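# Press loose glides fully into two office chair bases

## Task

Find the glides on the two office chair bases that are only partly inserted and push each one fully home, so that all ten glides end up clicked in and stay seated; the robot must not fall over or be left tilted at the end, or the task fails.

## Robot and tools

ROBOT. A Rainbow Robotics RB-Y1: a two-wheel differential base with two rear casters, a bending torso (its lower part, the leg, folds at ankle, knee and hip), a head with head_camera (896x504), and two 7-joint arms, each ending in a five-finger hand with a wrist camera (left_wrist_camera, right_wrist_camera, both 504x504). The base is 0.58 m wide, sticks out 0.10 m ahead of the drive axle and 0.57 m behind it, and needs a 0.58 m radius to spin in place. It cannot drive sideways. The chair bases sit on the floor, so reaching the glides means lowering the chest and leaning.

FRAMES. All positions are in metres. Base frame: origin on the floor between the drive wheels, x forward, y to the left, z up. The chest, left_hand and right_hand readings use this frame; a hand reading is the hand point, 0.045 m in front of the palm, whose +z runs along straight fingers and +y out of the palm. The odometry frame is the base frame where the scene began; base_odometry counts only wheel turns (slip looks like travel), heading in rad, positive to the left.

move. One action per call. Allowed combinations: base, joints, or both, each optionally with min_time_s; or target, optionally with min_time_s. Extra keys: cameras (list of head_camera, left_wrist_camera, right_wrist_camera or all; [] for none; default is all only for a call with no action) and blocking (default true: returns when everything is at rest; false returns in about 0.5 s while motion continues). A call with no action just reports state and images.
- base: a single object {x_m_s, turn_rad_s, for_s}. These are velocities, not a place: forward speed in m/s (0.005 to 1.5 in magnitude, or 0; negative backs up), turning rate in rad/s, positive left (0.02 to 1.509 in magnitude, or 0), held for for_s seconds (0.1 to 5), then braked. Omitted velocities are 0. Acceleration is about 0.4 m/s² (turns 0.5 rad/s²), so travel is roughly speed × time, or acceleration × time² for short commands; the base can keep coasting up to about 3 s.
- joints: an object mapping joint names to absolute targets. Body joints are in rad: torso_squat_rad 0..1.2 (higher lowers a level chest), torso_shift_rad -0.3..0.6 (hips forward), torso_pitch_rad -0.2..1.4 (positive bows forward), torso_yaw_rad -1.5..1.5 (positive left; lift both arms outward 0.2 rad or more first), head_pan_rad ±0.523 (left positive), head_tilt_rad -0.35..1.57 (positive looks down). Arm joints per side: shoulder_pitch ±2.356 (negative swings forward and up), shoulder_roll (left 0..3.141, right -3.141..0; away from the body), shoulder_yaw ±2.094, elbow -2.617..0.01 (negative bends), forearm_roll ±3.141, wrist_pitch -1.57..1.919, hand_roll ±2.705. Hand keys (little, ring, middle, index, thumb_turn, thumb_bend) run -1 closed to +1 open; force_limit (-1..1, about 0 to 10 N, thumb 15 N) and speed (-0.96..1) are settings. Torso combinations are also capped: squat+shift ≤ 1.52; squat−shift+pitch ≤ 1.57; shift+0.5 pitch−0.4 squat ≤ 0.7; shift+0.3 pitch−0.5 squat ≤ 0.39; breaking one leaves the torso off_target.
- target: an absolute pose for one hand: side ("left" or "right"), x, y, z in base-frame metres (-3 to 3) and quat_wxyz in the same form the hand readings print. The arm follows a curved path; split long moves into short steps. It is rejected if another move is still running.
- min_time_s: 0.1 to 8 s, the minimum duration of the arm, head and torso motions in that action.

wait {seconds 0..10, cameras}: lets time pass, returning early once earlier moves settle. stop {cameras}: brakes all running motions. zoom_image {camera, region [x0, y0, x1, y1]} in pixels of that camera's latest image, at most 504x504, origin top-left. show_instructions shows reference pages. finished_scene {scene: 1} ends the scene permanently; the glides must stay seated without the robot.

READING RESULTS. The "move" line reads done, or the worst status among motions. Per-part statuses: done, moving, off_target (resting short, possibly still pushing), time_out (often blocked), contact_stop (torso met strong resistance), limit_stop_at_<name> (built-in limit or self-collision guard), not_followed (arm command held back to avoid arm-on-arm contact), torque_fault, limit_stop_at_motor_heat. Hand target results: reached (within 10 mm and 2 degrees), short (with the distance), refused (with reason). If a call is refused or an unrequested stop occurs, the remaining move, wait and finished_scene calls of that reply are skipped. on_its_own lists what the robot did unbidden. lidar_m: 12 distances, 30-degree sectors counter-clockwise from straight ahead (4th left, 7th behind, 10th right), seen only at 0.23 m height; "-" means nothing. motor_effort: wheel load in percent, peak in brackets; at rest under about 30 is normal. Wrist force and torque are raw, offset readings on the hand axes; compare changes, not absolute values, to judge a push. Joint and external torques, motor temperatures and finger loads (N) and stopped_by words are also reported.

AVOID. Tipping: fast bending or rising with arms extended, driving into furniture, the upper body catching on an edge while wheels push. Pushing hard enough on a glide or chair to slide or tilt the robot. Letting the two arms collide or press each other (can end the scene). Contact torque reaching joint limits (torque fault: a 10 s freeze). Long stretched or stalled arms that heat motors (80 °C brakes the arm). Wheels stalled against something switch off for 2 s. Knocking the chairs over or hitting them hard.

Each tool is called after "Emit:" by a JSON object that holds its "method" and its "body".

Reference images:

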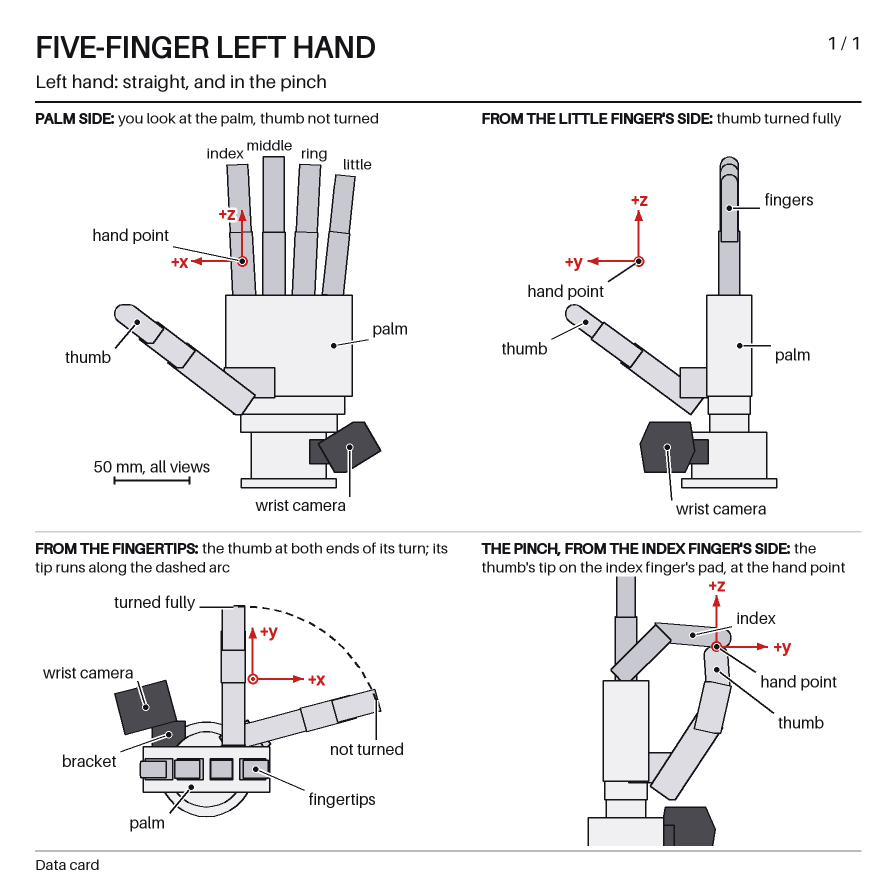

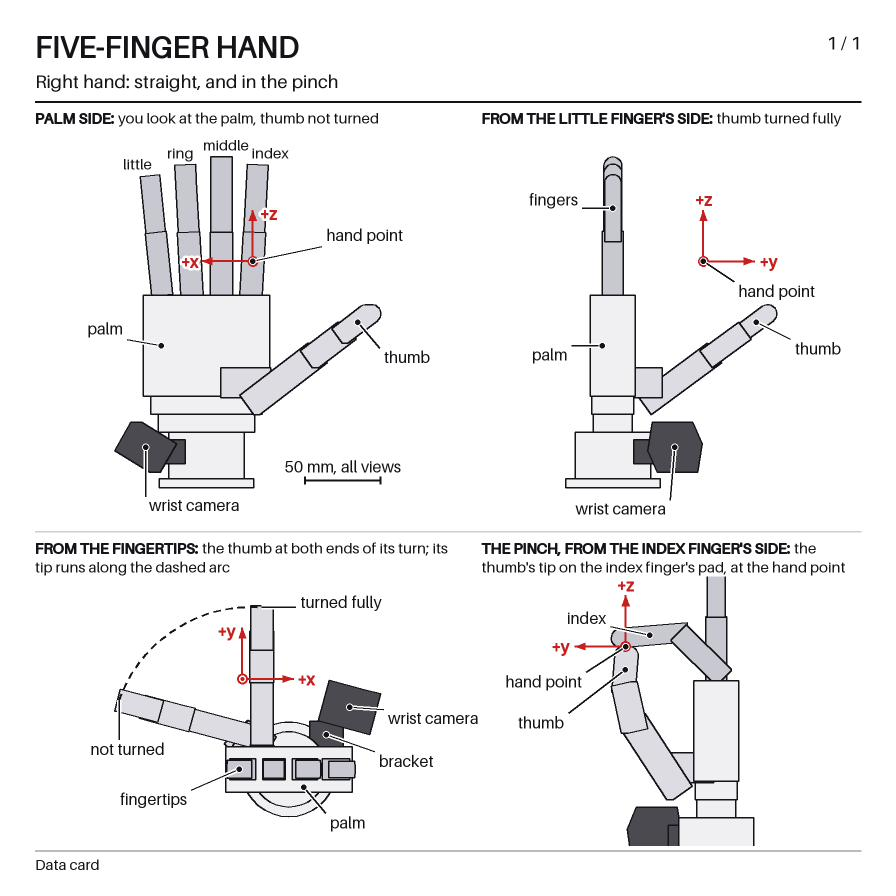

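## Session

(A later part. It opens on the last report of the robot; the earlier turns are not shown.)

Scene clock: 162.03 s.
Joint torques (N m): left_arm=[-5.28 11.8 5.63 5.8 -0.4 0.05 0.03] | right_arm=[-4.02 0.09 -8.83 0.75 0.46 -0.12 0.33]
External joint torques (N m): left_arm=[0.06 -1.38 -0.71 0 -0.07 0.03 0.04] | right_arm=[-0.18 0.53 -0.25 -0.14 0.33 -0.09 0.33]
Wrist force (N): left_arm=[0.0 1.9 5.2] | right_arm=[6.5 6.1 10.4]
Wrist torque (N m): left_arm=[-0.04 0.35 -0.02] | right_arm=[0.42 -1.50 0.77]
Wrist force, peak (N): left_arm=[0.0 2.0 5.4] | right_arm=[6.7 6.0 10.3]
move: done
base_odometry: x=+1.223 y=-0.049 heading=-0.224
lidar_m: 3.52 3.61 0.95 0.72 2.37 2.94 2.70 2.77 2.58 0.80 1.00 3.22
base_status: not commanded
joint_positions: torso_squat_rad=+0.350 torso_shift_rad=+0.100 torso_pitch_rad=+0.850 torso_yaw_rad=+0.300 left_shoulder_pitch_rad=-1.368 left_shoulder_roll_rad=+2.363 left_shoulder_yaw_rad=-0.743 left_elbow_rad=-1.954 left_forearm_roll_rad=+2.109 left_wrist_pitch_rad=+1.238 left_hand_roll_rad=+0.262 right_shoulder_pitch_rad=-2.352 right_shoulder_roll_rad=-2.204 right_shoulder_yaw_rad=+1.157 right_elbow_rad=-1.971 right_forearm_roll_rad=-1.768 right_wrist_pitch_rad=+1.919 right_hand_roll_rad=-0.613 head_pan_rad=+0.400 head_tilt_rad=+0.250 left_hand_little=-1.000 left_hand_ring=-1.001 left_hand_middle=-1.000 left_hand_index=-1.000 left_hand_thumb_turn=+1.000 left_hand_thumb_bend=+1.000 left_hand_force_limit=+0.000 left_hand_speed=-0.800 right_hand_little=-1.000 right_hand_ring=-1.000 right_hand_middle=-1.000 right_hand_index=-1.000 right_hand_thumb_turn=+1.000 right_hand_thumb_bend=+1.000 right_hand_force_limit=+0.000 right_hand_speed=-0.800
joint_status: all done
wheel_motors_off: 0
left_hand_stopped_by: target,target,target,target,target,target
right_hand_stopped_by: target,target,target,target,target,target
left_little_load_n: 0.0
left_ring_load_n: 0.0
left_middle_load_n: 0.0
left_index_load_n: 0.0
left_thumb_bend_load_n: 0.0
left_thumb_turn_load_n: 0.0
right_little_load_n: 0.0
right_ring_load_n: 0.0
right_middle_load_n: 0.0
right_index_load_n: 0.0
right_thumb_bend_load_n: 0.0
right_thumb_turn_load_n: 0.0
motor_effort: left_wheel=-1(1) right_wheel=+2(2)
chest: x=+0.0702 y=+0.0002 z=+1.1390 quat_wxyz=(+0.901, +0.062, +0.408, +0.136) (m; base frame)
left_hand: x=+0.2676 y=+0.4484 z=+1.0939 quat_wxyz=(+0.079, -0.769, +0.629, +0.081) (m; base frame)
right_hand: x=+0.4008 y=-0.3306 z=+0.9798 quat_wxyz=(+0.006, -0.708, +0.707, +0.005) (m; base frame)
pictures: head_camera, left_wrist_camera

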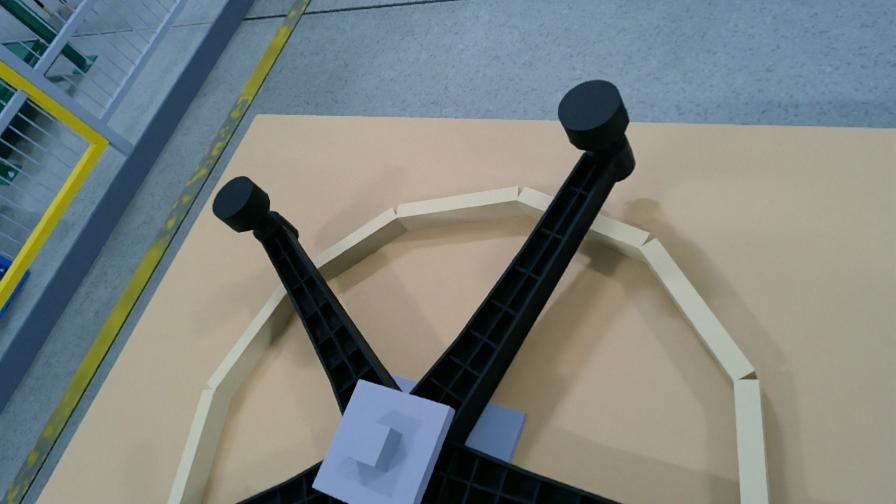

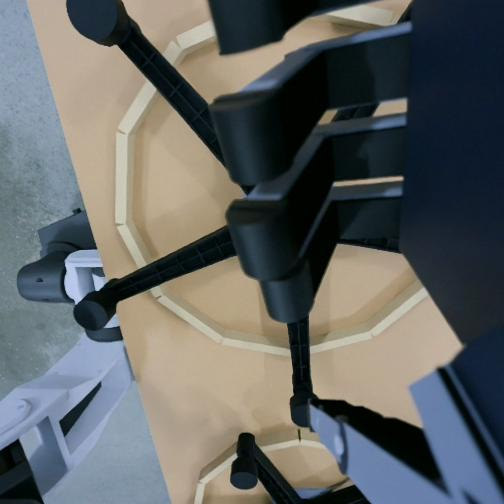

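Emit:
{"method": "move", "body": {"joints": {"torso_yaw_rad": 0.0, "head_pan_rad": 0.5, "head_tilt_rad": 0.2}, "min_time_s": 1.2}}

Emit:
{"method": "move", "body": {"target": {"side": "left", "x": 0.41, "y": 0.57, "z": 0.93, "quat_wxyz": [0, -0.7071, 0.7071, 0]}, "min_time_s": 1.5, "cameras": ["head_camera", "left_wrist_camera"]}}

Scene clock: 164.23 s.
Joint torques (N m): left_arm=[-5.74 11.84 7.21 4.36 -0.22 -0.09 -0.12] | right_arm=[-4.12 -1.77 -8.7 2.31 0.53 0.09 0.37]
External joint torques (N m): left_arm=[-0.04 -1.91 -0.47 0.06 -0.3 -0.04 -0.12] | right_arm=[-0.25 0.81 -0.35 -0.11 0.05 -0.09 0.36]
Wrist force (N): left_arm=[-1.2 1.7 5.6] | right_arm=[5.4 6.5 9.8]
Wrist torque (N m): left_arm=[-0.09 0.46 -0.07] | right_arm=[0.50 -1.40 0.72]
Wrist force, peak (N): left_arm=[-1.5 1.7 5.7] | right_arm=[6.4 6.2 10.4]
move: done
base_odometry: x=+1.223 y=-0.049 heading=-0.224
lidar_m: 3.53 3.61 0.94 0.72 2.37 2.93 2.71 2.78 2.57 0.80 1.01 3.22
base_status: not commanded
joint_positions: torso_squat_rad=+0.350 torso_shift_rad=+0.100 torso_pitch_rad=+0.850 torso_yaw_rad=+0.000 left_shoulder_pitch_rad=-1.368 left_shoulder_roll_rad=+2.362 left_shoulder_yaw_rad=-0.743 left_elbow_rad=-1.954 left_forearm_roll_rad=+2.109 left_wrist_pitch_rad=+1.238 left_hand_roll_rad=+0.262 right_shoulder_pitch_rad=-2.352 right_shoulder_roll_rad=-2.204 right_shoulder_yaw_rad=+1.157 right_elbow_rad=-1.971 right_forearm_roll_rad=-1.768 right_wrist_pitch_rad=+1.919 right_hand_roll_rad=-0.613 head_pan_rad=+0.500 head_tilt_rad=+0.200 left_hand_little=-1.000 left_hand_ring=-1.001 left_hand_middle=-1.000 left_hand_index=-1.000 left_hand_thumb_turn=+1.000 left_hand_thumb_bend=+1.000 left_hand_force_limit=+0.000 left_hand_speed=-0.800 right_hand_little=-1.000 right_hand_ring=-1.000 right_hand_middle=-1.000 right_hand_index=-1.000 right_hand_thumb_turn=+1.000 right_hand_thumb_bend=+1.000 right_hand_force_limit=+0.000 right_hand_speed=-0.800
joint_status: all done
wheel_motors_off: 0
left_hand_stopped_by: target,target,target,target,target,target
right_hand_stopped_by: target,target,target,target,target,target
left_little_load_n: 0.0
left_ring_load_n: 0.0
left_middle_load_n: 0.0
left_index_load_n: 0.0
left_thumb_bend_load_n: 0.0
left_thumb_turn_load_n: 0.0
right_little_load_n: 0.0
right_ring_load_n: 0.0
right_middle_load_n: 0.0
right_index_load_n: 0.0
right_thumb_bend_load_n: 0.0
right_thumb_turn_load_n: 0.0
motor_effort: left_wheel=-1(1) right_wheel=+2(2)
chest: x=+0.0702 y=+0.0002 z=+1.1390 quat_wxyz=(+0.911, +0.000, +0.412, +0.000) (m; base frame)
left_hand: x=+0.3501 y=+0.3799 z=+0.9999 quat_wxyz=(-0.001, -0.707, +0.707, +0.001) (m; base frame)
right_hand: x=+0.3263 y=-0.4156 z=+1.0645 quat_wxyz=(-0.073, -0.631, +0.769, -0.075) (m; base frame)
pictures: none

Scene clock: 166.07 s.
Joint torques (N m): left_arm=[-10.62 18.43 5.97 2.33 -0.22 0.23 0.02] | right_arm=[-3.93 -1.54 -8.73 2.18 0.58 0.12 0.3]
External joint torques (N m): left_arm=[-2.77 -1.95 -0.75 0.25 -0.28 0.28 0.02] | right_arm=[-0.06 1.04 -0.38 -0.24 0.09 -0.05 0.29]
Wrist force (N): left_arm=[-1.0 1.5 5.5] | right_arm=[5.0 6.6 10.1]
Wrist torque (N m): left_arm=[-0.07 0.40 -0.04] | right_arm=[0.52 -1.37 0.67]
Wrist force, peak (N): left_arm=[-1.4 2.1 6.0] | right_arm=[5.2 6.4 10.2]
move: done
base_odometry: x=+1.223 y=-0.049 heading=-0.224
lidar_m: 3.53 3.60 0.95 0.70 2.38 2.93 2.70 2.76 2.57 0.79 1.02 3.23
base_status: not commanded
joint_positions: torso_squat_rad=+0.350 torso_shift_rad=+0.100 torso_pitch_rad=+0.850 torso_yaw_rad=+0.000 left_shoulder_pitch_rad=-1.419 left_shoulder_roll_rad=+1.807 left_shoulder_yaw_rad=-0.754 left_elbow_rad=-0.860 left_forearm_roll_rad=+1.818 left_wrist_pitch_rad=+1.485 left_hand_roll_rad=-0.410 right_shoulder_pitch_rad=-2.352 right_shoulder_roll_rad=-2.204 right_shoulder_yaw_rad=+1.157 right_elbow_rad=-1.971 right_forearm_roll_rad=-1.768 right_wrist_pitch_rad=+1.919 right_hand_roll_rad=-0.613 head_pan_rad=+0.500 head_tilt_rad=+0.200 left_hand_little=-1.000 left_hand_ring=-1.001 left_hand_middle=-1.000 left_hand_index=-1.000 left_hand_thumb_turn=+1.000 left_hand_thumb_bend=+1.000 left_hand_force_limit=+0.000 left_hand_speed=-0.800 right_hand_little=-1.000 right_hand_ring=-1.000 right_hand_middle=-1.000 right_hand_index=-1.000 right_hand_thumb_turn=+1.000 right_hand_thumb_bend=+1.000 right_hand_force_limit=+0.000 right_hand_speed=-0.800
joint_status: all done
wheel_motors_off: 0
left_hand_stopped_by: target,target,target,target,target,target
right_hand_stopped_by: target,target,target,target,target,target
left_little_load_n: 0.0
left_ring_load_n: 0.0
left_middle_load_n: 0.0
left_index_load_n: 0.0
left_thumb_bend_load_n: 0.0
left_thumb_turn_load_n: 0.0
right_little_load_n: 0.0
right_ring_load_n: 0.0
right_middle_load_n: 0.0
right_index_load_n: 0.5
right_thumb_bend_load_n: 0.0
right_thumb_turn_load_n: 0.0
motor_effort: left_wheel=-1(1) right_wheel=+2(2)
chest: x=+0.0702 y=+0.0002 z=+1.1389 quat_wxyz=(+0.911, +0.000, +0.412, +0.000) (m; base frame)
left_hand: x=+0.4097 y=+0.5696 z=+0.9298 quat_wxyz=(+0.001, -0.707, +0.707, +0.000) (m; base frame)
left_hand_status: reached (checked arc, planned for 1.5 s): 0 mm and 0.1 deg off.
right_hand: x=+0.3263 y=-0.4156 z=+1.0645 quat_wxyz=(-0.073, -0.631, +0.769, -0.075) (m; base frame)
pictures: head_camera, left_wrist_camera

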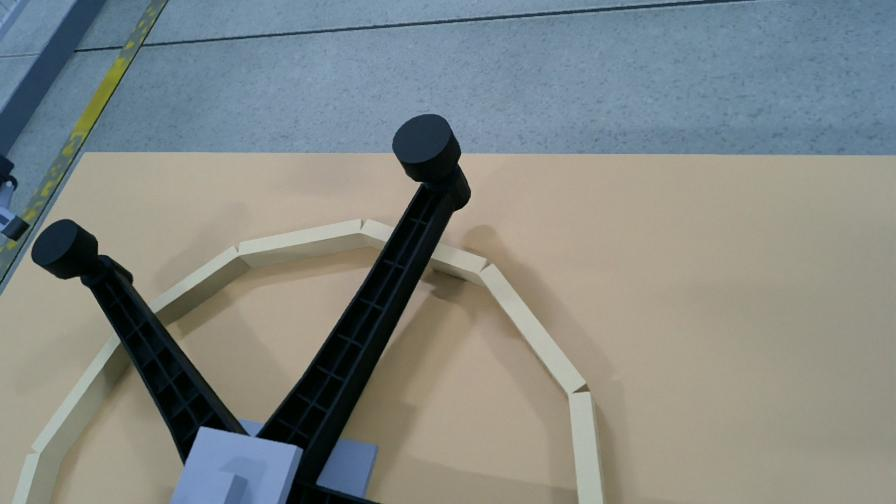

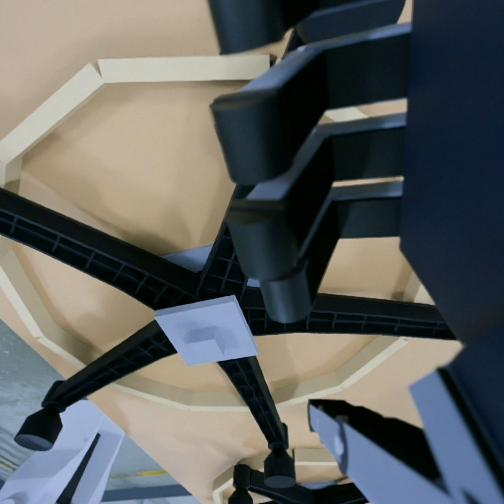

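Emit:
{"method": "move", "body": {"target": {"side": "left", "x": 0.415, "y": 0.585, "z": 0.87, "quat_wxyz": [0, -0.7071, 0.7071, 0]}, "min_time_s": 1, "cameras": ["head_camera", "left_wrist_camera"]}}

Emit:
{"method": "zoom_image", "body": {"camera": "head_camera", "region": [0, 180, 180, 340]}}

Emit:
{"method": "zoom_image", "body": {"camera": "left_wrist_camera", "region": [200, 0, 420, 220]}}

Scene clock: 168.10 s.
Joint torques (N m): left_arm=[-11.07 17.87 4.08 2.18 -0.46 -0.35 -0.23] | right_arm=[-3.91 -1.69 -8.77 2.27 0.57 0.21 0.3]
External joint torques (N m): left_arm=[-2.49 -2.64 -1.18 0.56 -0.51 -0.29 -0.23] | right_arm=[-0.04 0.88 -0.42 -0.14 0.09 0.04 0.29]
Wrist force (N): left_arm=[-1.2 1.5 5.5] | right_arm=[4.5 6.0 9.5]
Wrist torque (N m): left_arm=[-0.10 0.46 0.01] | right_arm=[0.43 -1.25 0.62]
Wrist force, peak (N): left_arm=[-1.2 1.4 5.8] | right_arm=[5.6 6.4 10.1]
move: done
base_odometry: x=+1.223 y=-0.049 heading=-0.224
lidar_m: 3.53 3.61 0.94 0.71 2.38 2.94 2.71 2.77 2.58 0.80 1.01 3.21
base_status: not commanded
joint_positions: torso_squat_rad=+0.350 torso_shift_rad=+0.100 torso_pitch_rad=+0.850 torso_yaw_rad=+0.000 left_shoulder_pitch_rad=-1.449 left_shoulder_roll_rad=+1.632 left_shoulder_yaw_rad=-0.787 left_elbow_rad=-0.630 left_forearm_roll_rad=+1.751 left_wrist_pitch_rad=+1.416 left_hand_roll_rad=-0.531 right_shoulder_pitch_rad=-2.352 right_shoulder_roll_rad=-2.204 right_shoulder_yaw_rad=+1.157 right_elbow_rad=-1.971 right_forearm_roll_rad=-1.768 right_wrist_pitch_rad=+1.919 right_hand_roll_rad=-0.613 head_pan_rad=+0.500 head_tilt_rad=+0.200 left_hand_little=-1.000 left_hand_ring=-1.001 left_hand_middle=-1.000 left_hand_index=-1.000 left_hand_thumb_turn=+1.000 left_hand_thumb_bend=+1.000 left_hand_force_limit=+0.000 left_hand_speed=-0.800 right_hand_little=-1.000 right_hand_ring=-1.000 right_hand_middle=-1.000 right_hand_index=-1.000 right_hand_thumb_turn=+1.000 right_hand_thumb_bend=+1.000 right_hand_force_limit=+0.000 right_hand_speed=-0.800
joint_status: all done
wheel_motors_off: 0
left_hand_stopped_by: target,target,target,target,target,target
right_hand_stopped_by: target,target,target,target,target,target
left_little_load_n: 0.0
left_ring_load_n: 0.0
left_middle_load_n: 0.0
left_index_load_n: 0.0
left_thumb_bend_load_n: 0.0
left_thumb_turn_load_n: 0.0
right_little_load_n: 0.0
right_ring_load_n: -0.5
right_middle_load_n: 0.0
right_index_load_n: 0.0
right_thumb_bend_load_n: 0.0
right_thumb_turn_load_n: 0.0
motor_effort: left_wheel=-1(1) right_wheel=+2(2)
chest: x=+0.0702 y=+0.0002 z=+1.1389 quat_wxyz=(+0.911, +0.000, +0.412, +0.000) (m; base frame)
left_hand: x=+0.4146 y=+0.5845 z=+0.8700 quat_wxyz=(+0.002, -0.707, +0.707, +0.000) (m; base frame)
left_hand_status: reached (checked arc, planned for 1.0 s): 1 mm and 0.2 deg off.
right_hand: x=+0.3263 y=-0.4156 z=+1.0645 quat_wxyz=(-0.073, -0.631, +0.769, -0.075) (m; base frame)
pictures: head_camera, left_wrist_camera

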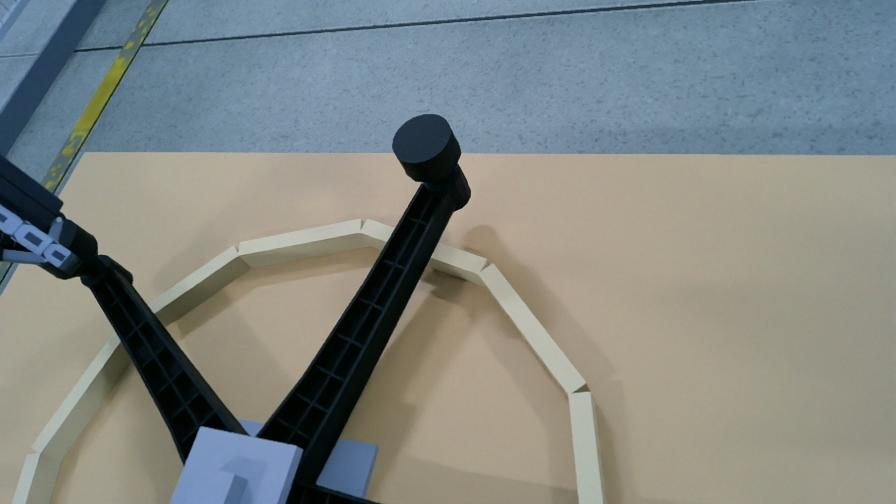

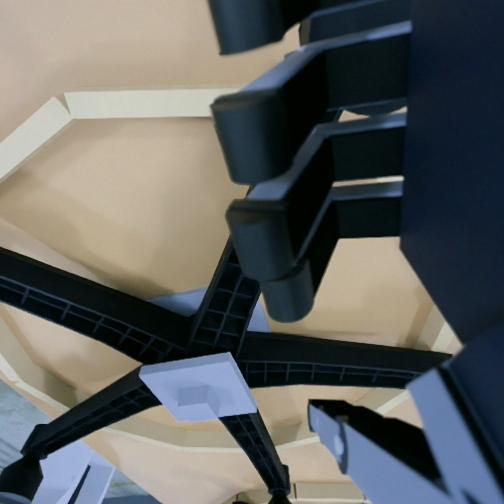

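Scaled by 2.800 from the camera's 896x504 image, which has a finer 1280x720 frame.

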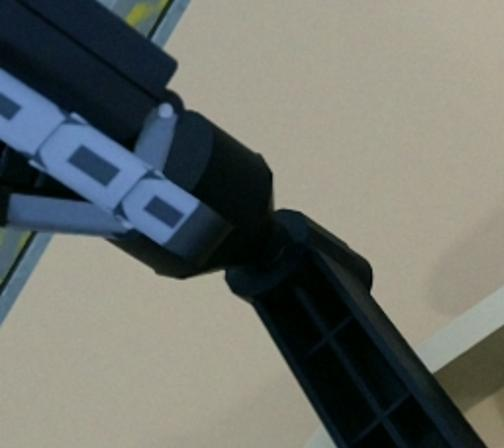

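Scaled by 2.291 from the camera's 504x504 image, which has a finer 720x720 frame.

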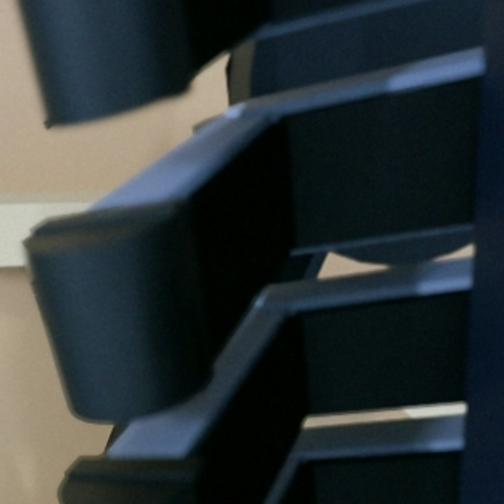

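Emit:
{"method": "move", "body": {"target": {"side": "left", "x": 0.418, "y": 0.585, "z": 0.855, "quat_wxyz": [0, -0.7071, 0.7071, 0]}, "min_time_s": 0.6}}

Emit:
{"method": "move", "body": {"target": {"side": "left", "x": 0.418, "y": 0.585, "z": 0.847, "quat_wxyz": [0, -0.7071, 0.7071, 0]}, "min_time_s": 0.6}}

Emit:
{"method": "move", "body": {"target": {"side": "left", "x": 0.418, "y": 0.585, "z": 0.840, "quat_wxyz": [0, -0.7071, 0.7071, 0]}, "min_time_s": 0.6, "cameras": ["head_camera"]}}

Scene clock: 169.23 s.
Joint torques (N m): left_arm=[-11.09 17.67 3.02 1.87 -0.36 -0.38 -0.33] | right_arm=[-3.95 -1.62 -8.63 2.4 0.56 0.25 0.35]
External joint torques (N m): left_arm=[-2.08 -2.43 -1.62 0.51 -0.41 -0.33 -0.33] | right_arm=[-0.07 0.96 -0.27 -0.01 0.07 0.07 0.34]
Wrist force (N): left_arm=[-1.2 1.6 5.7] | right_arm=[5.1 6.5 9.7]
Wrist torque (N m): left_arm=[-0.12 0.48 -0.03] | right_arm=[0.48 -1.36 0.68]
Wrist force, peak (N): left_arm=[-1.4 1.7 5.8] | right_arm=[4.8 6.3 10.5]
move: done
base_odometry: x=+1.223 y=-0.049 heading=-0.224
lidar_m: 3.53 3.59 0.94 0.71 2.38 2.94 2.71 2.77 2.57 0.80 1.00 3.23
base_status: not commanded
joint_positions: torso_squat_rad=+0.350 torso_shift_rad=+0.100 torso_pitch_rad=+0.850 torso_yaw_rad=+0.000 left_shoulder_pitch_rad=-1.486 left_shoulder_roll_rad=+1.570 left_shoulder_yaw_rad=-0.796 left_elbow_rad=-0.543 left_forearm_roll_rad=+1.716 left_wrist_pitch_rad=+1.409 left_hand_roll_rad=-0.570 right_shoulder_pitch_rad=-2.352 right_shoulder_roll_rad=-2.204 right_shoulder_yaw_rad=+1.157 right_elbow_rad=-1.971 right_forearm_roll_rad=-1.768 right_wrist_pitch_rad=+1.919 right_hand_roll_rad=-0.613 head_pan_rad=+0.500 head_tilt_rad=+0.200 left_hand_little=-1.000 left_hand_ring=-1.001 left_hand_middle=-1.000 left_hand_index=-1.000 left_hand_thumb_turn=+1.000 left_hand_thumb_bend=+1.000 left_hand_force_limit=+0.000 left_hand_speed=-0.800 right_hand_little=-1.000 right_hand_ring=-1.000 right_hand_middle=-1.000 right_hand_index=-1.000 right_hand_thumb_turn=+1.000 right_hand_thumb_bend=+1.000 right_hand_force_limit=+0.000 right_hand_speed=-0.800
joint_status: all done
wheel_motors_off: 0
left_hand_stopped_by: target,target,target,target,target,target
right_hand_stopped_by: target,target,target,target,target,target
left_little_load_n: 0.0
left_ring_load_n: 0.0
left_middle_load_n: 0.0
left_index_load_n: 0.0
left_thumb_bend_load_n: 0.0
left_thumb_turn_load_n: 0.0
right_little_load_n: 0.0
right_ring_load_n: 0.0
right_middle_load_n: 0.0
right_index_load_n: 0.0
right_thumb_bend_load_n: 0.0
right_thumb_turn_load_n: 0.0
motor_effort: left_wheel=+0(1) right_wheel=+1(2)
chest: x=+0.0702 y=+0.0002 z=+1.1389 quat_wxyz=(+0.911, +0.000, +0.412, +0.000) (m; base frame)
left_hand: x=+0.4178 y=+0.5847 z=+0.8550 quat_wxyz=(+0.001, -0.707, +0.707, +0.000) (m; base frame)
left_hand_status: reached (checked arc, planned for 0.6 s): 0 mm and 0.1 deg off.
right_hand: x=+0.3263 y=-0.4156 z=+1.0645 quat_wxyz=(-0.073, -0.631, +0.769, -0.075) (m; base frame)
pictures: none

Scene clock: 170.17 s.
Joint torques (N m): left_arm=[-11.94 16.92 3.28 1.78 -0.43 -0.35 -0.35] | right_arm=[-4.12 -1.75 -8.78 2.29 0.59 0.17 0.19]
External joint torques (N m): left_arm=[-2.85 -3.16 -1.15 0.44 -0.47 -0.3 -0.35] | right_arm=[-0.25 0.83 -0.43 -0.12 0.1 -0.01 0.18]
Wrist force (N): left_arm=[-1.1 1.5 5.6] | right_arm=[4.8 6.1 9.9]
Wrist torque (N m): left_arm=[-0.13 0.45 -0.01] | right_arm=[0.40 -1.31 0.64]
Wrist force, peak (N): left_arm=[-1.2 1.6 5.7] | right_arm=[5.2 6.0 10.5]
move: done
base_odometry: x=+1.223 y=-0.049 heading=-0.224
lidar_m: 3.51 3.61 0.94 0.71 2.38 2.93 2.70 2.77 2.56 0.80 1.01 3.24
base_status: not commanded
joint_positions: torso_squat_rad=+0.350 torso_shift_rad=+0.100 torso_pitch_rad=+0.850 torso_yaw_rad=+0.000 left_shoulder_pitch_rad=-1.488 left_shoulder_roll_rad=+1.549 left_shoulder_yaw_rad=-0.798 left_elbow_rad=-0.516 left_forearm_roll_rad=+1.712 left_wrist_pitch_rad=+1.398 left_hand_roll_rad=-0.583 right_shoulder_pitch_rad=-2.352 right_shoulder_roll_rad=-2.204 right_shoulder_yaw_rad=+1.157 right_elbow_rad=-1.971 right_forearm_roll_rad=-1.768 right_wrist_pitch_rad=+1.919 right_hand_roll_rad=-0.613 head_pan_rad=+0.500 head_tilt_rad=+0.200 left_hand_little=-1.000 left_hand_ring=-1.001 left_hand_middle=-1.000 left_hand_index=-1.000 left_hand_thumb_turn=+1.000 left_hand_thumb_bend=+1.000 left_hand_force_limit=+0.000 left_hand_speed=-0.800 right_hand_little=-1.000 right_hand_ring=-1.000 right_hand_middle=-1.000 right_hand_index=-1.000 right_hand_thumb_turn=+1.000 right_hand_thumb_bend=+1.000 right_hand_force_limit=+0.000 right_hand_speed=-0.800
joint_status: all done
wheel_motors_off: 0
left_hand_stopped_by: target,target,target,target,target,target
right_hand_stopped_by: target,target,target,target,target,target
left_little_load_n: 0.0
left_ring_load_n: 0.0
left_middle_load_n: 0.0
left_index_load_n: 0.0
left_thumb_bend_load_n: 0.0
left_thumb_turn_load_n: 0.0
right_little_load_n: 0.0
right_ring_load_n: 0.0
right_middle_load_n: 0.0
right_index_load_n: 0.0
right_thumb_bend_load_n: 0.0
right_thumb_turn_load_n: 0.0
motor_effort: left_wheel=-1(1) right_wheel=+2(2)
chest: x=+0.0702 y=+0.0002 z=+1.1389 quat_wxyz=(+0.911, +0.000, +0.412, +0.000) (m; base frame)
left_hand: x=+0.4177 y=+0.5849 z=+0.8472 quat_wxyz=(+0.001, -0.707, +0.707, +0.000) (m; base frame)
left_hand_status: reached (checked arc, planned for 0.6 s): 0 mm and 0.1 deg off.
right_hand: x=+0.3263 y=-0.4156 z=+1.0645 quat_wxyz=(-0.073, -0.631, +0.769, -0.075) (m; base frame)
pictures: none

Scene clock: 171.10 s.
Joint torques (N m): left_arm=[-10.09 9.86 2.12 0.61 0.37 -2.34 -0.53] | right_arm=[-3.95 -1.83 -8.79 2.29 0.59 0.2 0.25]
External joint torques (N m): left_arm=[-0.92 -10.18 -2.11 -0.69 0.33 -2.28 -0.53] | right_arm=[-0.08 0.73 -0.43 -0.12 0.11 0.02 0.24]
Wrist force (N): left_arm=[1.7 7.6 -15.2] | right_arm=[4.9 6.3 9.8]
Wrist torque (N m): left_arm=[0.44 -0.38 -0.16] | right_arm=[0.41 -1.34 0.65]
Wrist force, peak (N): left_arm=[1.8 7.4 -16.3] | right_arm=[5.5 6.7 10.1]
move: done
base_odometry: x=+1.223 y=-0.049 heading=-0.224
lidar_m: 3.52 3.59 0.95 0.71 2.37 2.93 2.69 2.78 2.58 0.80 1.01 3.23
base_status: not commanded
joint_positions: torso_squat_rad=+0.350 torso_shift_rad=+0.100 torso_pitch_rad=+0.850 torso_yaw_rad=+0.000 left_shoulder_pitch_rad=-1.490 left_shoulder_roll_rad=+1.531 left_shoulder_yaw_rad=-0.800 left_elbow_rad=-0.489 left_forearm_roll_rad=+1.707 left_wrist_pitch_rad=+1.388 left_hand_roll_rad=-0.596 right_shoulder_pitch_rad=-2.352 right_shoulder_roll_rad=-2.204 right_shoulder_yaw_rad=+1.157 right_elbow_rad=-1.971 right_forearm_roll_rad=-1.768 right_wrist_pitch_rad=+1.919 right_hand_roll_rad=-0.613 head_pan_rad=+0.500 head_tilt_rad=+0.200 left_hand_little=-1.000 left_hand_ring=-1.001 left_hand_middle=-1.000 left_hand_index=-1.000 left_hand_thumb_turn=+1.000 left_hand_thumb_bend=+1.000 left_hand_force_limit=+0.000 left_hand_speed=-0.800 right_hand_little=-1.000 right_hand_ring=-1.000 right_hand_middle=-1.000 right_hand_index=-1.000 right_hand_thumb_turn=+1.000 right_hand_thumb_bend=+1.000 right_hand_force_limit=+0.000 right_hand_speed=-0.800
joint_status: all done
wheel_motors_off: 0
left_hand_stopped_by: target,target,target,target,target,target
right_hand_stopped_by: target,target,target,target,target,target
left_little_load_n: 0.0
left_ring_load_n: -7.0
left_middle_load_n: 0.0
left_index_load_n: 0.0
left_thumb_bend_load_n: 0.0
left_thumb_turn_load_n: 0.0
right_little_load_n: 0.0
right_ring_load_n: 0.0
right_middle_load_n: 0.0
right_index_load_n: 0.0
right_thumb_bend_load_n: 0.0
right_thumb_turn_load_n: 0.0
motor_effort: left_wheel=+0(1) right_wheel=+2(2)
chest: x=+0.0700 y=+0.0001 z=+1.1391 quat_wxyz=(+0.911, +0.000, +0.412, +0.000) (m; base frame)
left_hand: x=+0.4175 y=+0.5855 z=+0.8414 quat_wxyz=(+0.002, -0.708, +0.707, +0.000) (m; base frame)
left_hand_status: reached (checked arc, planned for 0.6 s): 2 mm and 0.2 deg off.
right_hand: x=+0.3262 y=-0.4157 z=+1.0646 quat_wxyz=(-0.073, -0.631, +0.769, -0.075) (m; base frame)
pictures: head_camera

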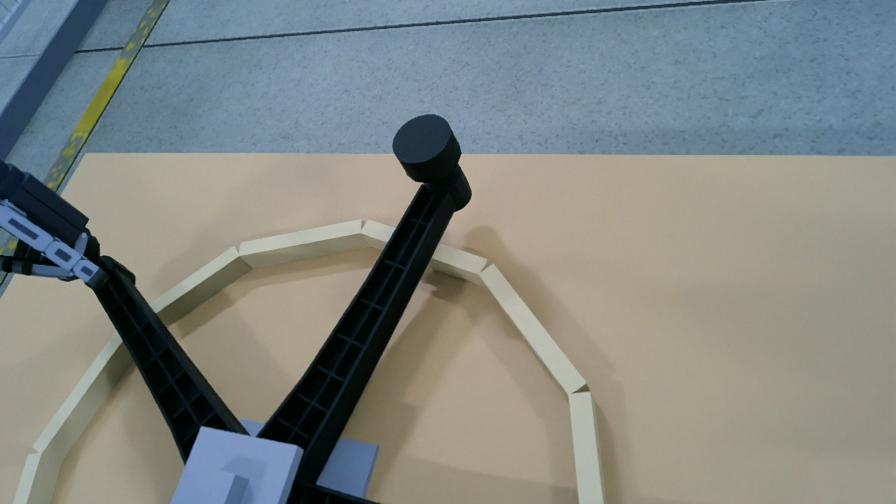

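Emit:
{"method": "move", "body": {"target": {"side": "left", "x": 0.418, "y": 0.585, "z": 0.833, "quat_wxyz": [0, -0.7071, 0.7071, 0]}, "min_time_s": 0.6}}

Emit:
{"method": "move", "body": {"target": {"side": "left", "x": 0.418, "y": 0.585, "z": 0.827, "quat_wxyz": [0, -0.7071, 0.7071, 0]}, "min_time_s": 0.6}}

Emit:
{"method": "move", "body": {"target": {"side": "left", "x": 0.418, "y": 0.585, "z": 0.840, "quat_wxyz": [0, -0.7071, 0.7071, 0]}, "min_time_s": 0.6}}

Scene clock: 172.73 s.
Joint torques (N m): left_arm=[-2.88 -3.96 -1.59 -0.11 0.6 -5.08 -0.82] | right_arm=[-3.94 -1.58 -8.87 2.26 0.55 0.17 0.29]
External joint torques (N m): left_arm=[6.39 -23.92 -5.58 -1.37 0.55 -5.01 -0.82] | right_arm=[-0.07 0.94 -0.52 -0.14 0.07 -0.01 0.28]
Wrist force (N): left_arm=[8.9 12.4 -56.4] | right_arm=[4.8 6.2 10.0]
Wrist torque (N m): left_arm=[1.73 -2.08 -0.09] | right_arm=[0.43 -1.33 0.67]
Wrist force, peak (N): left_arm=[8.1 11.7 -57.6] | right_arm=[5.1 6.9 10.1]
move: done
base_odometry: x=+1.223 y=-0.049 heading=-0.224
lidar_m: 3.53 3.61 0.94 0.71 2.36 2.92 2.70 2.77 2.56 0.80 1.01 3.22
base_status: not commanded
joint_positions: torso_squat_rad=+0.350 torso_shift_rad=+0.099 torso_pitch_rad=+0.848 torso_yaw_rad=+0.001 left_shoulder_pitch_rad=-1.497 left_shoulder_roll_rad=+1.511 left_shoulder_yaw_rad=-0.802 left_elbow_rad=-0.458 left_forearm_roll_rad=+1.701 left_wrist_pitch_rad=+1.379 left_hand_roll_rad=-0.611 right_shoulder_pitch_rad=-2.352 right_shoulder_roll_rad=-2.204 right_shoulder_yaw_rad=+1.157 right_elbow_rad=-1.971 right_forearm_roll_rad=-1.768 right_wrist_pitch_rad=+1.919 right_hand_roll_rad=-0.613 head_pan_rad=+0.500 head_tilt_rad=+0.200 left_hand_little=-1.000 left_hand_ring=-1.002 left_hand_middle=-1.000 left_hand_index=-1.000 left_hand_thumb_turn=+1.000 left_hand_thumb_bend=+1.000 left_hand_force_limit=+0.000 left_hand_speed=-0.800 right_hand_little=-1.000 right_hand_ring=-1.000 right_hand_middle=-1.000 right_hand_index=-1.000 right_hand_thumb_turn=+1.000 right_hand_thumb_bend=+1.000 right_hand_force_limit=+0.000 right_hand_speed=-0.800
joint_status: all done
wheel_motors_off: 0
left_hand_stopped_by: target,target,target,target,target,target
right_hand_stopped_by: target,target,target,target,target,target
left_little_load_n: -2.0
left_ring_load_n: -17.0
left_middle_load_n: -1.0
left_index_load_n: 0.0
left_thumb_bend_load_n: 0.0
left_thumb_turn_load_n: 0.0
right_little_load_n: 0.0
right_ring_load_n: 0.0
right_middle_load_n: 0.0
right_index_load_n: 0.0
right_thumb_bend_load_n: 0.0
right_thumb_turn_load_n: 0.0
motor_effort: left_wheel=-1(1) right_wheel=+2(2)
chest: x=+0.0692 y=-0.0006 z=+1.1395 quat_wxyz=(+0.911, +0.001, +0.411, +0.000) (m; base frame)
left_hand: x=+0.4179 y=+0.5862 z=+0.8375 quat_wxyz=(+0.005, -0.708, +0.706, +0.000) (m; base frame)
left_hand_status: reached (checked arc, planned for 0.6 s): 5 mm and 0.6 deg off.
right_hand: x=+0.3255 y=-0.4163 z=+1.0649 quat_wxyz=(-0.072, -0.631, +0.769, -0.075) (m; base frame)
pictures: none

Scene clock: 173.67 s.
Joint torques (N m): left_arm=[6.21 -17.68 -4.49 -0.64 0.42 -8.67 -0.89] | right_arm=[-4.04 -1.62 -8.66 2.32 0.63 0.23 0.24]
External joint torques (N m): left_arm=[15.61 -37.46 -8.16 -1.83 0.38 -8.59 -0.89] | right_arm=[-0.18 0.85 -0.3 -0.07 0.15 0.06 0.24]
Wrist force (N): left_arm=[17.9 17.4 -102.8] | right_arm=[4.8 6.1 9.9]
Wrist torque (N m): left_arm=[3.22 -3.86 0.04] | right_arm=[0.42 -1.34 0.62]
Wrist force, peak (N): left_arm=[17.9 17.7 -104.5] | right_arm=[5.1 6.5 10.4]
move: done
base_odometry: x=+1.223 y=-0.049 heading=-0.224
lidar_m: 3.53 3.60 0.93 0.71 2.38 2.93 2.70 2.78 2.58 0.80 1.00 3.24
base_status: not commanded
joint_positions: torso_squat_rad=+0.350 torso_shift_rad=+0.098 torso_pitch_rad=+0.846 torso_yaw_rad=+0.001 left_shoulder_pitch_rad=-1.511 left_shoulder_roll_rad=+1.487 left_shoulder_yaw_rad=-0.805 left_elbow_rad=-0.414 left_forearm_roll_rad=+1.692 left_wrist_pitch_rad=+1.370 left_hand_roll_rad=-0.633 right_shoulder_pitch_rad=-2.352 right_shoulder_roll_rad=-2.204 right_shoulder_yaw_rad=+1.157 right_elbow_rad=-1.971 right_forearm_roll_rad=-1.768 right_wrist_pitch_rad=+1.919 right_hand_roll_rad=-0.613 head_pan_rad=+0.500 head_tilt_rad=+0.200 left_hand_little=-1.000 left_hand_ring=-1.003 left_hand_middle=-1.000 left_hand_index=-1.000 left_hand_thumb_turn=+1.000 left_hand_thumb_bend=+1.000 left_hand_force_limit=+0.000 left_hand_speed=-0.800 right_hand_little=-1.000 right_hand_ring=-1.000 right_hand_middle=-1.000 right_hand_index=-1.000 right_hand_thumb_turn=+1.000 right_hand_thumb_bend=+1.000 right_hand_force_limit=+0.000 right_hand_speed=-0.800
joint_status: all done
wheel_motors_off: 0
left_hand_stopped_by: target,target,target,target,target,target
right_hand_stopped_by: target,target,target,target,target,target
left_little_load_n: -3.5
left_ring_load_n: -23.0
left_middle_load_n: -3.5
left_index_load_n: 0.0
left_thumb_bend_load_n: -0.5
left_thumb_turn_load_n: 0.0
right_little_load_n: 0.0
right_ring_load_n: 0.0
right_middle_load_n: 0.0
right_index_load_n: 0.0
right_thumb_bend_load_n: 0.0
right_thumb_turn_load_n: 0.0
motor_effort: left_wheel=-1(1) right_wheel=+2(2)
chest: x=+0.0682 y=-0.0013 z=+1.1399 quat_wxyz=(+0.912, +0.002, +0.411, +0.000) (m; base frame)
left_hand: x=+0.4184 y=+0.5869 z=+0.8337 quat_wxyz=(+0.008, -0.709, +0.706, -0.001) (m; base frame)
left_hand_status: reached (checked arc, planned for 0.6 s): 7 mm and 0.9 deg off.
right_hand: x=+0.3246 y=-0.4169 z=+1.0652 quat_wxyz=(-0.071, -0.631, +0.769, -0.075) (m; base frame)
pictures: none

Scene clock: 174.60 s.
Joint torques (N m): left_arm=[-6.47 3.12 0.1 -0.72 1.16 -4.13 -0.65] | right_arm=[-4.15 -1.58 -8.79 2.3 0.59 0.11 0.27]
External joint torques (N m): left_arm=[3 -16.34 -3.48 -1.79 1.12 -4.07 -0.65] | right_arm=[-0.28 0.94 -0.44 -0.1 0.11 -0.06 0.26]
Wrist force (N): left_arm=[5.4 10.9 -38.4] | right_arm=[5.3 6.2 9.8]
Wrist torque (N m): left_arm=[1.21 -1.32 -0.18] | right_arm=[0.41 -1.42 0.67]
Wrist force, peak (N): left_arm=[18.0 17.3 -103.2] | right_arm=[4.8 6.6 10.2]
move: done
base_odometry: x=+1.223 y=-0.049 heading=-0.224
lidar_m: 3.53 3.60 0.95 0.71 2.37 2.93 2.71 2.78 2.57 0.81 1.00 3.22
base_status: not commanded
joint_positions: torso_squat_rad=+0.350 torso_shift_rad=+0.099 torso_pitch_rad=+0.848 torso_yaw_rad=+0.001 left_shoulder_pitch_rad=-1.539 left_shoulder_roll_rad=+1.490 left_shoulder_yaw_rad=-0.810 left_elbow_rad=-0.402 left_forearm_roll_rad=+1.679 left_wrist_pitch_rad=+1.397 left_hand_roll_rad=-0.639 right_shoulder_pitch_rad=-2.352 right_shoulder_roll_rad=-2.204 right_shoulder_yaw_rad=+1.157 right_elbow_rad=-1.971 right_forearm_roll_rad=-1.768 right_wrist_pitch_rad=+1.919 right_hand_roll_rad=-0.613 head_pan_rad=+0.500 head_tilt_rad=+0.200 left_hand_little=-1.000 left_hand_ring=-1.003 left_hand_middle=-1.000 left_hand_index=-1.000 left_hand_thumb_turn=+1.000 left_hand_thumb_bend=+1.000 left_hand_force_limit=+0.000 left_hand_speed=-0.800 right_hand_little=-1.000 right_hand_ring=-1.000 right_hand_middle=-1.000 right_hand_index=-1.000 right_hand_thumb_turn=+1.000 right_hand_thumb_bend=+1.000 right_hand_force_limit=+0.000 right_hand_speed=-0.800
joint_status: all done
wheel_motors_off: 0
left_hand_stopped_by: target,target,target,target,target,target
right_hand_stopped_by: target,target,target,target,target,target
left_little_load_n: -1.0
left_ring_load_n: -13.0
left_middle_load_n: 0.0
left_index_load_n: 0.5
left_thumb_bend_load_n: 0.0
left_thumb_turn_load_n: 0.0
right_little_load_n: 0.0
right_ring_load_n: 0.0
right_middle_load_n: 0.0
right_index_load_n: 0.5
right_thumb_bend_load_n: 0.0
right_thumb_turn_load_n: 0.0
motor_effort: left_wheel=+0(1) right_wheel=+2(2)
chest: x=+0.0691 y=-0.0005 z=+1.1395 quat_wxyz=(+0.911, +0.001, +0.411, +0.000) (m; base frame)
left_hand: x=+0.4180 y=+0.5865 z=+0.8395 quat_wxyz=(+0.002, -0.708, +0.706, +0.000) (m; base frame)
left_hand_status: reached (checked arc, planned for 0.6 s): 2 mm and 0.3 deg off.
right_hand: x=+0.3254 y=-0.4163 z=+1.0649 quat_wxyz=(-0.072, -0.631, +0.769, -0.075) (m; base frame)
pictures: none

Emit:
{"method": "move", "body": {"target": {"side": "left", "x": 0.41, "y": 0.585, "z": 0.93, "quat_wxyz": [0, -0.7071, 0.7071, 0]}, "min_time_s": 0.8}}

Emit:
{"method": "move", "body": {"target": {"side": "left", "x": 0.2, "y": 0.5, "z": 0.98, "quat_wxyz": [0, -0.7071, 0.7071, 0]}, "min_time_s": 1.2}}

Emit:
{"method": "move", "body": {"joints": {"torso_pitch_rad": 0.45, "torso_shift_rad": 0.0, "head_pan_rad": 0.5, "head_tilt_rad": 0.6}, "min_time_s": 1.8, "cameras": ["head_camera", "left_wrist_camera"]}}

Scene clock: 176.13 s.
Joint torques (N m): left_arm=[-10.35 16.75 7.35 0.41 0 0.19 -0.06] | right_arm=[-4.14 -1.91 -8.79 2.18 0.62 0.19 0.32]
External joint torques (N m): left_arm=[-1.87 -1.93 2.14 -0.54 -0.05 0.21 -0.06] | right_arm=[-0.26 0.66 -0.43 -0.23 0.13 0.01 0.32]
Wrist force (N): left_arm=[-1.0 1.7 5.2] | right_arm=[5.1 6.3 10.0]
Wrist torque (N m): left_arm=[-0.06 0.41 0.08] | right_arm=[0.42 -1.36 0.69]
Wrist force, peak (N): left_arm=[5.3 10.8 -38.7] | right_arm=[5.3 6.3 10.4]
move: done
base_odometry: x=+1.223 y=-0.049 heading=-0.224
lidar_m: 3.52 3.61 0.95 0.70 2.35 2.94 2.71 2.76 2.56 0.81 1.00 3.22
base_status: not commanded
joint_positions: torso_squat_rad=+0.350 torso_shift_rad=+0.100 torso_pitch_rad=+0.850 torso_yaw_rad=+0.000 left_shoulder_pitch_rad=-1.602 left_shoulder_roll_rad=+1.692 left_shoulder_yaw_rad=-0.803 left_elbow_rad=-0.614 left_forearm_roll_rad=+1.689 left_wrist_pitch_rad=+1.571 left_hand_roll_rad=-0.543 right_shoulder_pitch_rad=-2.352 right_shoulder_roll_rad=-2.204 right_shoulder_yaw_rad=+1.157 right_elbow_rad=-1.971 right_forearm_roll_rad=-1.768 right_wrist_pitch_rad=+1.919 right_hand_roll_rad=-0.613 head_pan_rad=+0.500 head_tilt_rad=+0.200 left_hand_little=-1.000 left_hand_ring=-1.001 left_hand_middle=-1.000 left_hand_index=-1.000 left_hand_thumb_turn=+1.000 left_hand_thumb_bend=+1.000 left_hand_force_limit=+0.000 left_hand_speed=-0.800 right_hand_little=-1.000 right_hand_ring=-1.000 right_hand_middle=-1.000 right_hand_index=-1.000 right_hand_thumb_turn=+1.000 right_hand_thumb_bend=+1.000 right_hand_force_limit=+0.000 right_hand_speed=-0.800
joint_status: all done
wheel_motors_off: 0
left_hand_stopped_by: target,target,target,target,target,target
right_hand_stopped_by: target,target,target,target,target,target
left_little_load_n: 0.0
left_ring_load_n: 0.0
left_middle_load_n: 0.0
left_index_load_n: 0.0
left_thumb_bend_load_n: 0.0
left_thumb_turn_load_n: 0.0
right_little_load_n: 0.0
right_ring_load_n: 0.0
right_middle_load_n: 0.0
right_index_load_n: 0.0
right_thumb_bend_load_n: 0.0
right_thumb_turn_load_n: 0.0
motor_effort: left_wheel=+1(1) right_wheel=+1(2)
chest: x=+0.0701 y=+0.0002 z=+1.1390 quat_wxyz=(+0.911, +0.000, +0.412, +0.000) (m; base frame)
left_hand: x=+0.4103 y=+0.5850 z=+0.9277 quat_wxyz=(-0.007, -0.707, +0.707, +0.001) (m; base frame)
left_hand_status: reached (checked arc, planned for 0.8 s): 2 mm and 0.8 deg off.
right_hand: x=+0.3263 y=-0.4156 z=+1.0645 quat_wxyz=(-0.073, -0.631, +0.769, -0.075) (m; base frame)
pictures: none

Scene clock: 177.83 s.
Joint torques (N m): left_arm=[0.53 12.01 3.48 5.74 -0.14 0.08 -0.31] | right_arm=[-3.94 -2.2 -8.86 2.3 0.6 0.2 0.3]
External joint torques (N m): left_arm=[-0.01 -2.05 -0.42 -0.05 -0.18 0.12 -0.31] | right_arm=[-0.07 0.37 -0.51 -0.11 0.11 0.02 0.29]
Wrist force (N): left_arm=[-0.7 2.1 5.1] | right_arm=[5.2 6.0 9.9]
Wrist torque (N m): left_arm=[0.00 0.38 -0.05] | right_arm=[0.39 -1.37 0.66]
Wrist force, peak (N): left_arm=[-0.7 3.1 5.5] | right_arm=[5.7 6.3 10.3]
move: done
base_odometry: x=+1.223 y=-0.049 heading=-0.224
lidar_m: 3.52 3.60 0.94 0.69 2.38 2.93 2.70 2.78 2.55 0.79 1.00 3.23
base_status: not commanded
joint_positions: torso_squat_rad=+0.350 torso_shift_rad=+0.100 torso_pitch_rad=+0.850 torso_yaw_rad=+0.000 left_shoulder_pitch_rad=-1.253 left_shoulder_roll_rad=+2.773 left_shoulder_yaw_rad=-1.439 left_elbow_rad=-1.976 left_forearm_roll_rad=+2.562 left_wrist_pitch_rad=+0.840 left_hand_roll_rad=-0.670 right_shoulder_pitch_rad=-2.352 right_shoulder_roll_rad=-2.204 right_shoulder_yaw_rad=+1.157 right_elbow_rad=-1.971 right_forearm_roll_rad=-1.768 right_wrist_pitch_rad=+1.919 right_hand_roll_rad=-0.613 head_pan_rad=+0.500 head_tilt_rad=+0.200 left_hand_little=-1.000 left_hand_ring=-1.001 left_hand_middle=-1.000 left_hand_index=-1.000 left_hand_thumb_turn=+1.000 left_hand_thumb_bend=+1.000 left_hand_force_limit=+0.000 left_hand_speed=-0.800 right_hand_little=-1.000 right_hand_ring=-1.000 right_hand_middle=-1.000 right_hand_index=-1.000 right_hand_thumb_turn=+1.000 right_hand_thumb_bend=+1.000 right_hand_force_limit=+0.000 right_hand_speed=-0.800
joint_status: all done
wheel_motors_off: 0
left_hand_stopped_by: target,target,target,target,target,target
right_hand_stopped_by: target,target,target,target,target,target
left_little_load_n: 0.0
left_ring_load_n: 0.0
left_middle_load_n: 0.0
left_index_load_n: 0.0
left_thumb_bend_load_n: 0.0
left_thumb_turn_load_n: 0.0
right_little_load_n: 0.0
right_ring_load_n: 0.0
right_middle_load_n: 0.0
right_index_load_n: 0.0
right_thumb_bend_load_n: 0.0
right_thumb_turn_load_n: 0.0
motor_effort: left_wheel=+0(1) right_wheel=+1(2)
chest: x=+0.0702 y=+0.0002 z=+1.1390 quat_wxyz=(+0.911, +0.000, +0.412, +0.000) (m; base frame)
left_hand: x=+0.2006 y=+0.4994 z=+0.9801 quat_wxyz=(-0.004, -0.707, +0.707, -0.001) (m; base frame)
left_hand_status: reached (checked arc, planned for 1.3 s): 1 mm and 0.5 deg off.
right_hand: x=+0.3263 y=-0.4156 z=+1.0645 quat_wxyz=(-0.073, -0.631, +0.769, -0.075) (m; base frame)
pictures: none

Scene clock: 180.00 s.
Joint torques (N m): left_arm=[1.73 8.76 6.81 5.59 0.1 -0.48 -0.5] | right_arm=[-2.96 3.7 -7.56 2.82 0.73 -0.48 0.34]
External joint torques (N m): left_arm=[0 -1.28 -0.11 -0.11 -0.29 0.15 -0.5] | right_arm=[-0.04 -0.11 -0.51 -0.03 0.02 0.05 0.34]
Wrist force (N): left_arm=[-1.0 4.3 5.0] | right_arm=[5.1 7.9 9.1]
Wrist torque (N m): left_arm=[0.18 0.44 -0.12] | right_arm=[0.59 -1.30 0.73]
Wrist force, peak (N): left_arm=[-0.8 4.3 5.2] | right_arm=[5.4 8.6 9.6]
move: done
base_odometry: x=+1.223 y=-0.049 heading=-0.224
lidar_m: 3.53 3.60 0.95 0.71 2.37 2.93 2.69 2.77 2.58 0.80 1.00 3.24
base_status: not commanded
joint_positions: torso_squat_rad=+0.350 torso_shift_rad=+0.000 torso_pitch_rad=+0.450 torso_yaw_rad=+0.000 left_shoulder_pitch_rad=-1.253 left_shoulder_roll_rad=+2.773 left_shoulder_yaw_rad=-1.439 left_elbow_rad=-1.976 left_forearm_roll_rad=+2.562 left_wrist_pitch_rad=+0.840 left_hand_roll_rad=-0.670 right_shoulder_pitch_rad=-2.352 right_shoulder_roll_rad=-2.204 right_shoulder_yaw_rad=+1.157 right_elbow_rad=-1.971 right_forearm_roll_rad=-1.768 right_wrist_pitch_rad=+1.919 right_hand_roll_rad=-0.613 head_pan_rad=+0.500 head_tilt_rad=+0.600 left_hand_little=-1.000 left_hand_ring=-1.001 left_hand_middle=-1.000 left_hand_index=-1.000 left_hand_thumb_turn=+1.000 left_hand_thumb_bend=+1.000 left_hand_force_limit=+0.000 left_hand_speed=-0.800 right_hand_little=-1.000 right_hand_ring=-1.000 right_hand_middle=-1.000 right_hand_index=-1.000 right_hand_thumb_turn=+1.000 right_hand_thumb_bend=+1.000 right_hand_force_limit=+0.000 right_hand_speed=-0.800
joint_status: all done
wheel_motors_off: 0
left_hand_stopped_by: target,target,target,target,target,target
right_hand_stopped_by: target,target,target,target,target,target
left_little_load_n: 0.0
left_ring_load_n: 0.0
left_middle_load_n: 0.0
left_index_load_n: 0.0
left_thumb_bend_load_n: 0.0
left_thumb_turn_load_n: 0.0
right_little_load_n: 0.0
right_ring_load_n: 0.0
right_middle_load_n: 0.0
right_index_load_n: 0.0
right_thumb_bend_load_n: 0.0
right_thumb_turn_load_n: 0.0
motor_effort: left_wheel=+0(1) right_wheel=+1(1)
chest: x=-0.0934 y=+0.0002 z=+1.2167 quat_wxyz=(+0.975, +0.000, +0.223, +0.000) (m; base frame)
left_hand: x=+0.0885 y=+0.4994 z=+1.1211 quat_wxyz=(+0.136, -0.693, +0.693, -0.142) (m; base frame)
right_hand: x=+0.1716 y=-0.4156 z=+1.2479 quat_wxyz=(+0.081, -0.603, +0.768, -0.199) (m; base frame)
pictures: head_camera, left_wrist_camera

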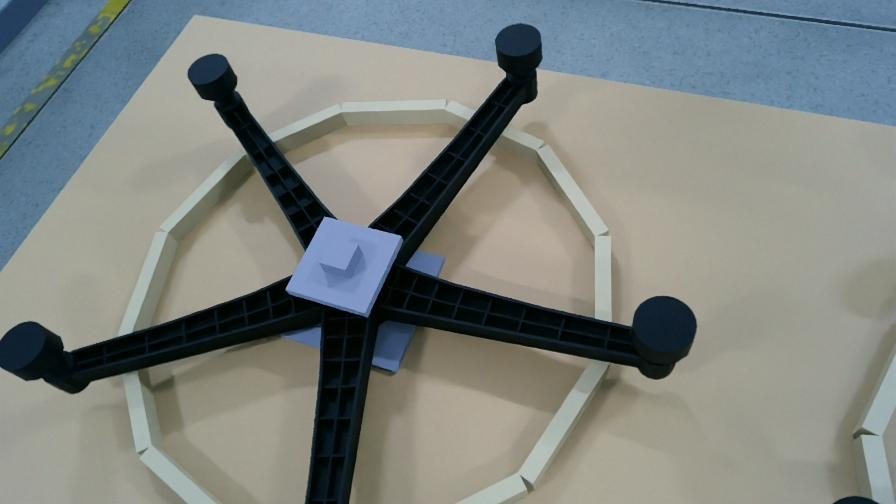

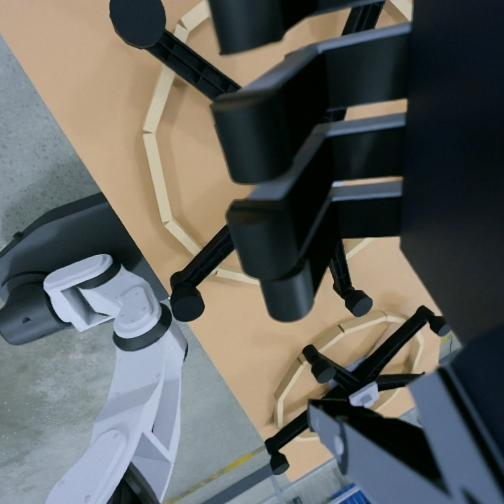

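Excellent view of the left chair. Zoom each.

Emit:
{"method": "zoom_image", "body": {"camera": "head_camera", "region": [0, 300, 110, 410]}}

Emit:
{"method": "zoom_image", "body": {"camera": "head_camera", "region": [170, 40, 280, 150]}}

Emit:
{"method": "zoom_image", "body": {"camera": "head_camera", "region": [470, 10, 580, 120]}}

Emit:
{"method": "zoom_image", "body": {"camera": "head_camera", "region": [600, 280, 710, 390]}}

Scaled by 4.582 from the camera's 896x504 image, which has a finer 1280x720 frame.

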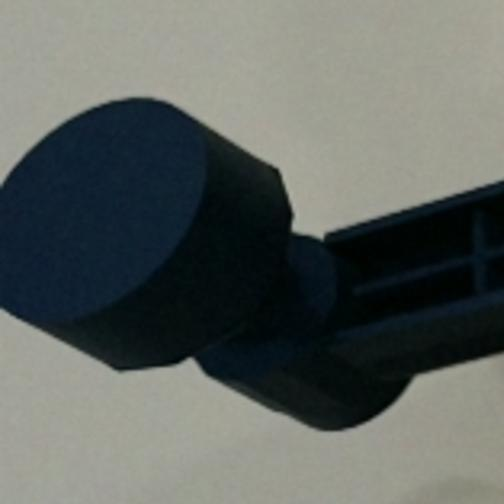

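Scaled by 4.582 from the camera's 896x504 image, which has a finer 1280x720 frame.

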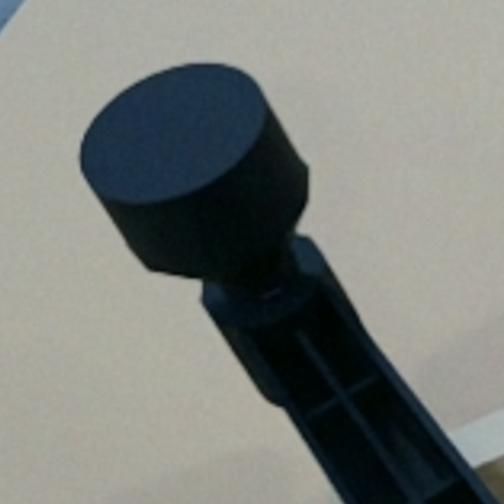

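Scaled by 4.582 from the camera's 896x504 image, which has a finer 1280x720 frame.

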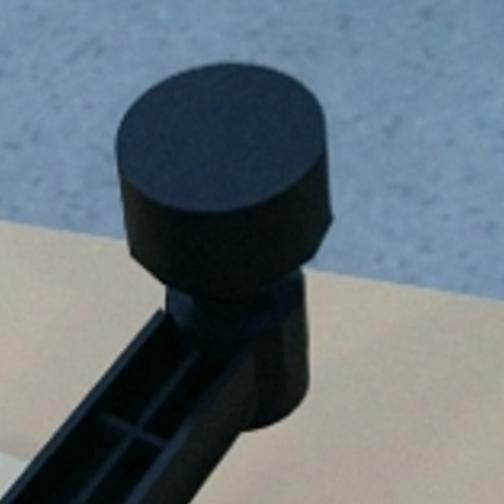

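Scaled by 4.582 from the camera's 896x504 image, which has a finer 1280x720 frame.

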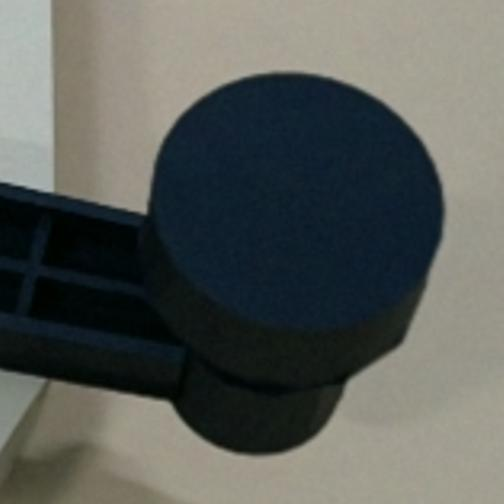

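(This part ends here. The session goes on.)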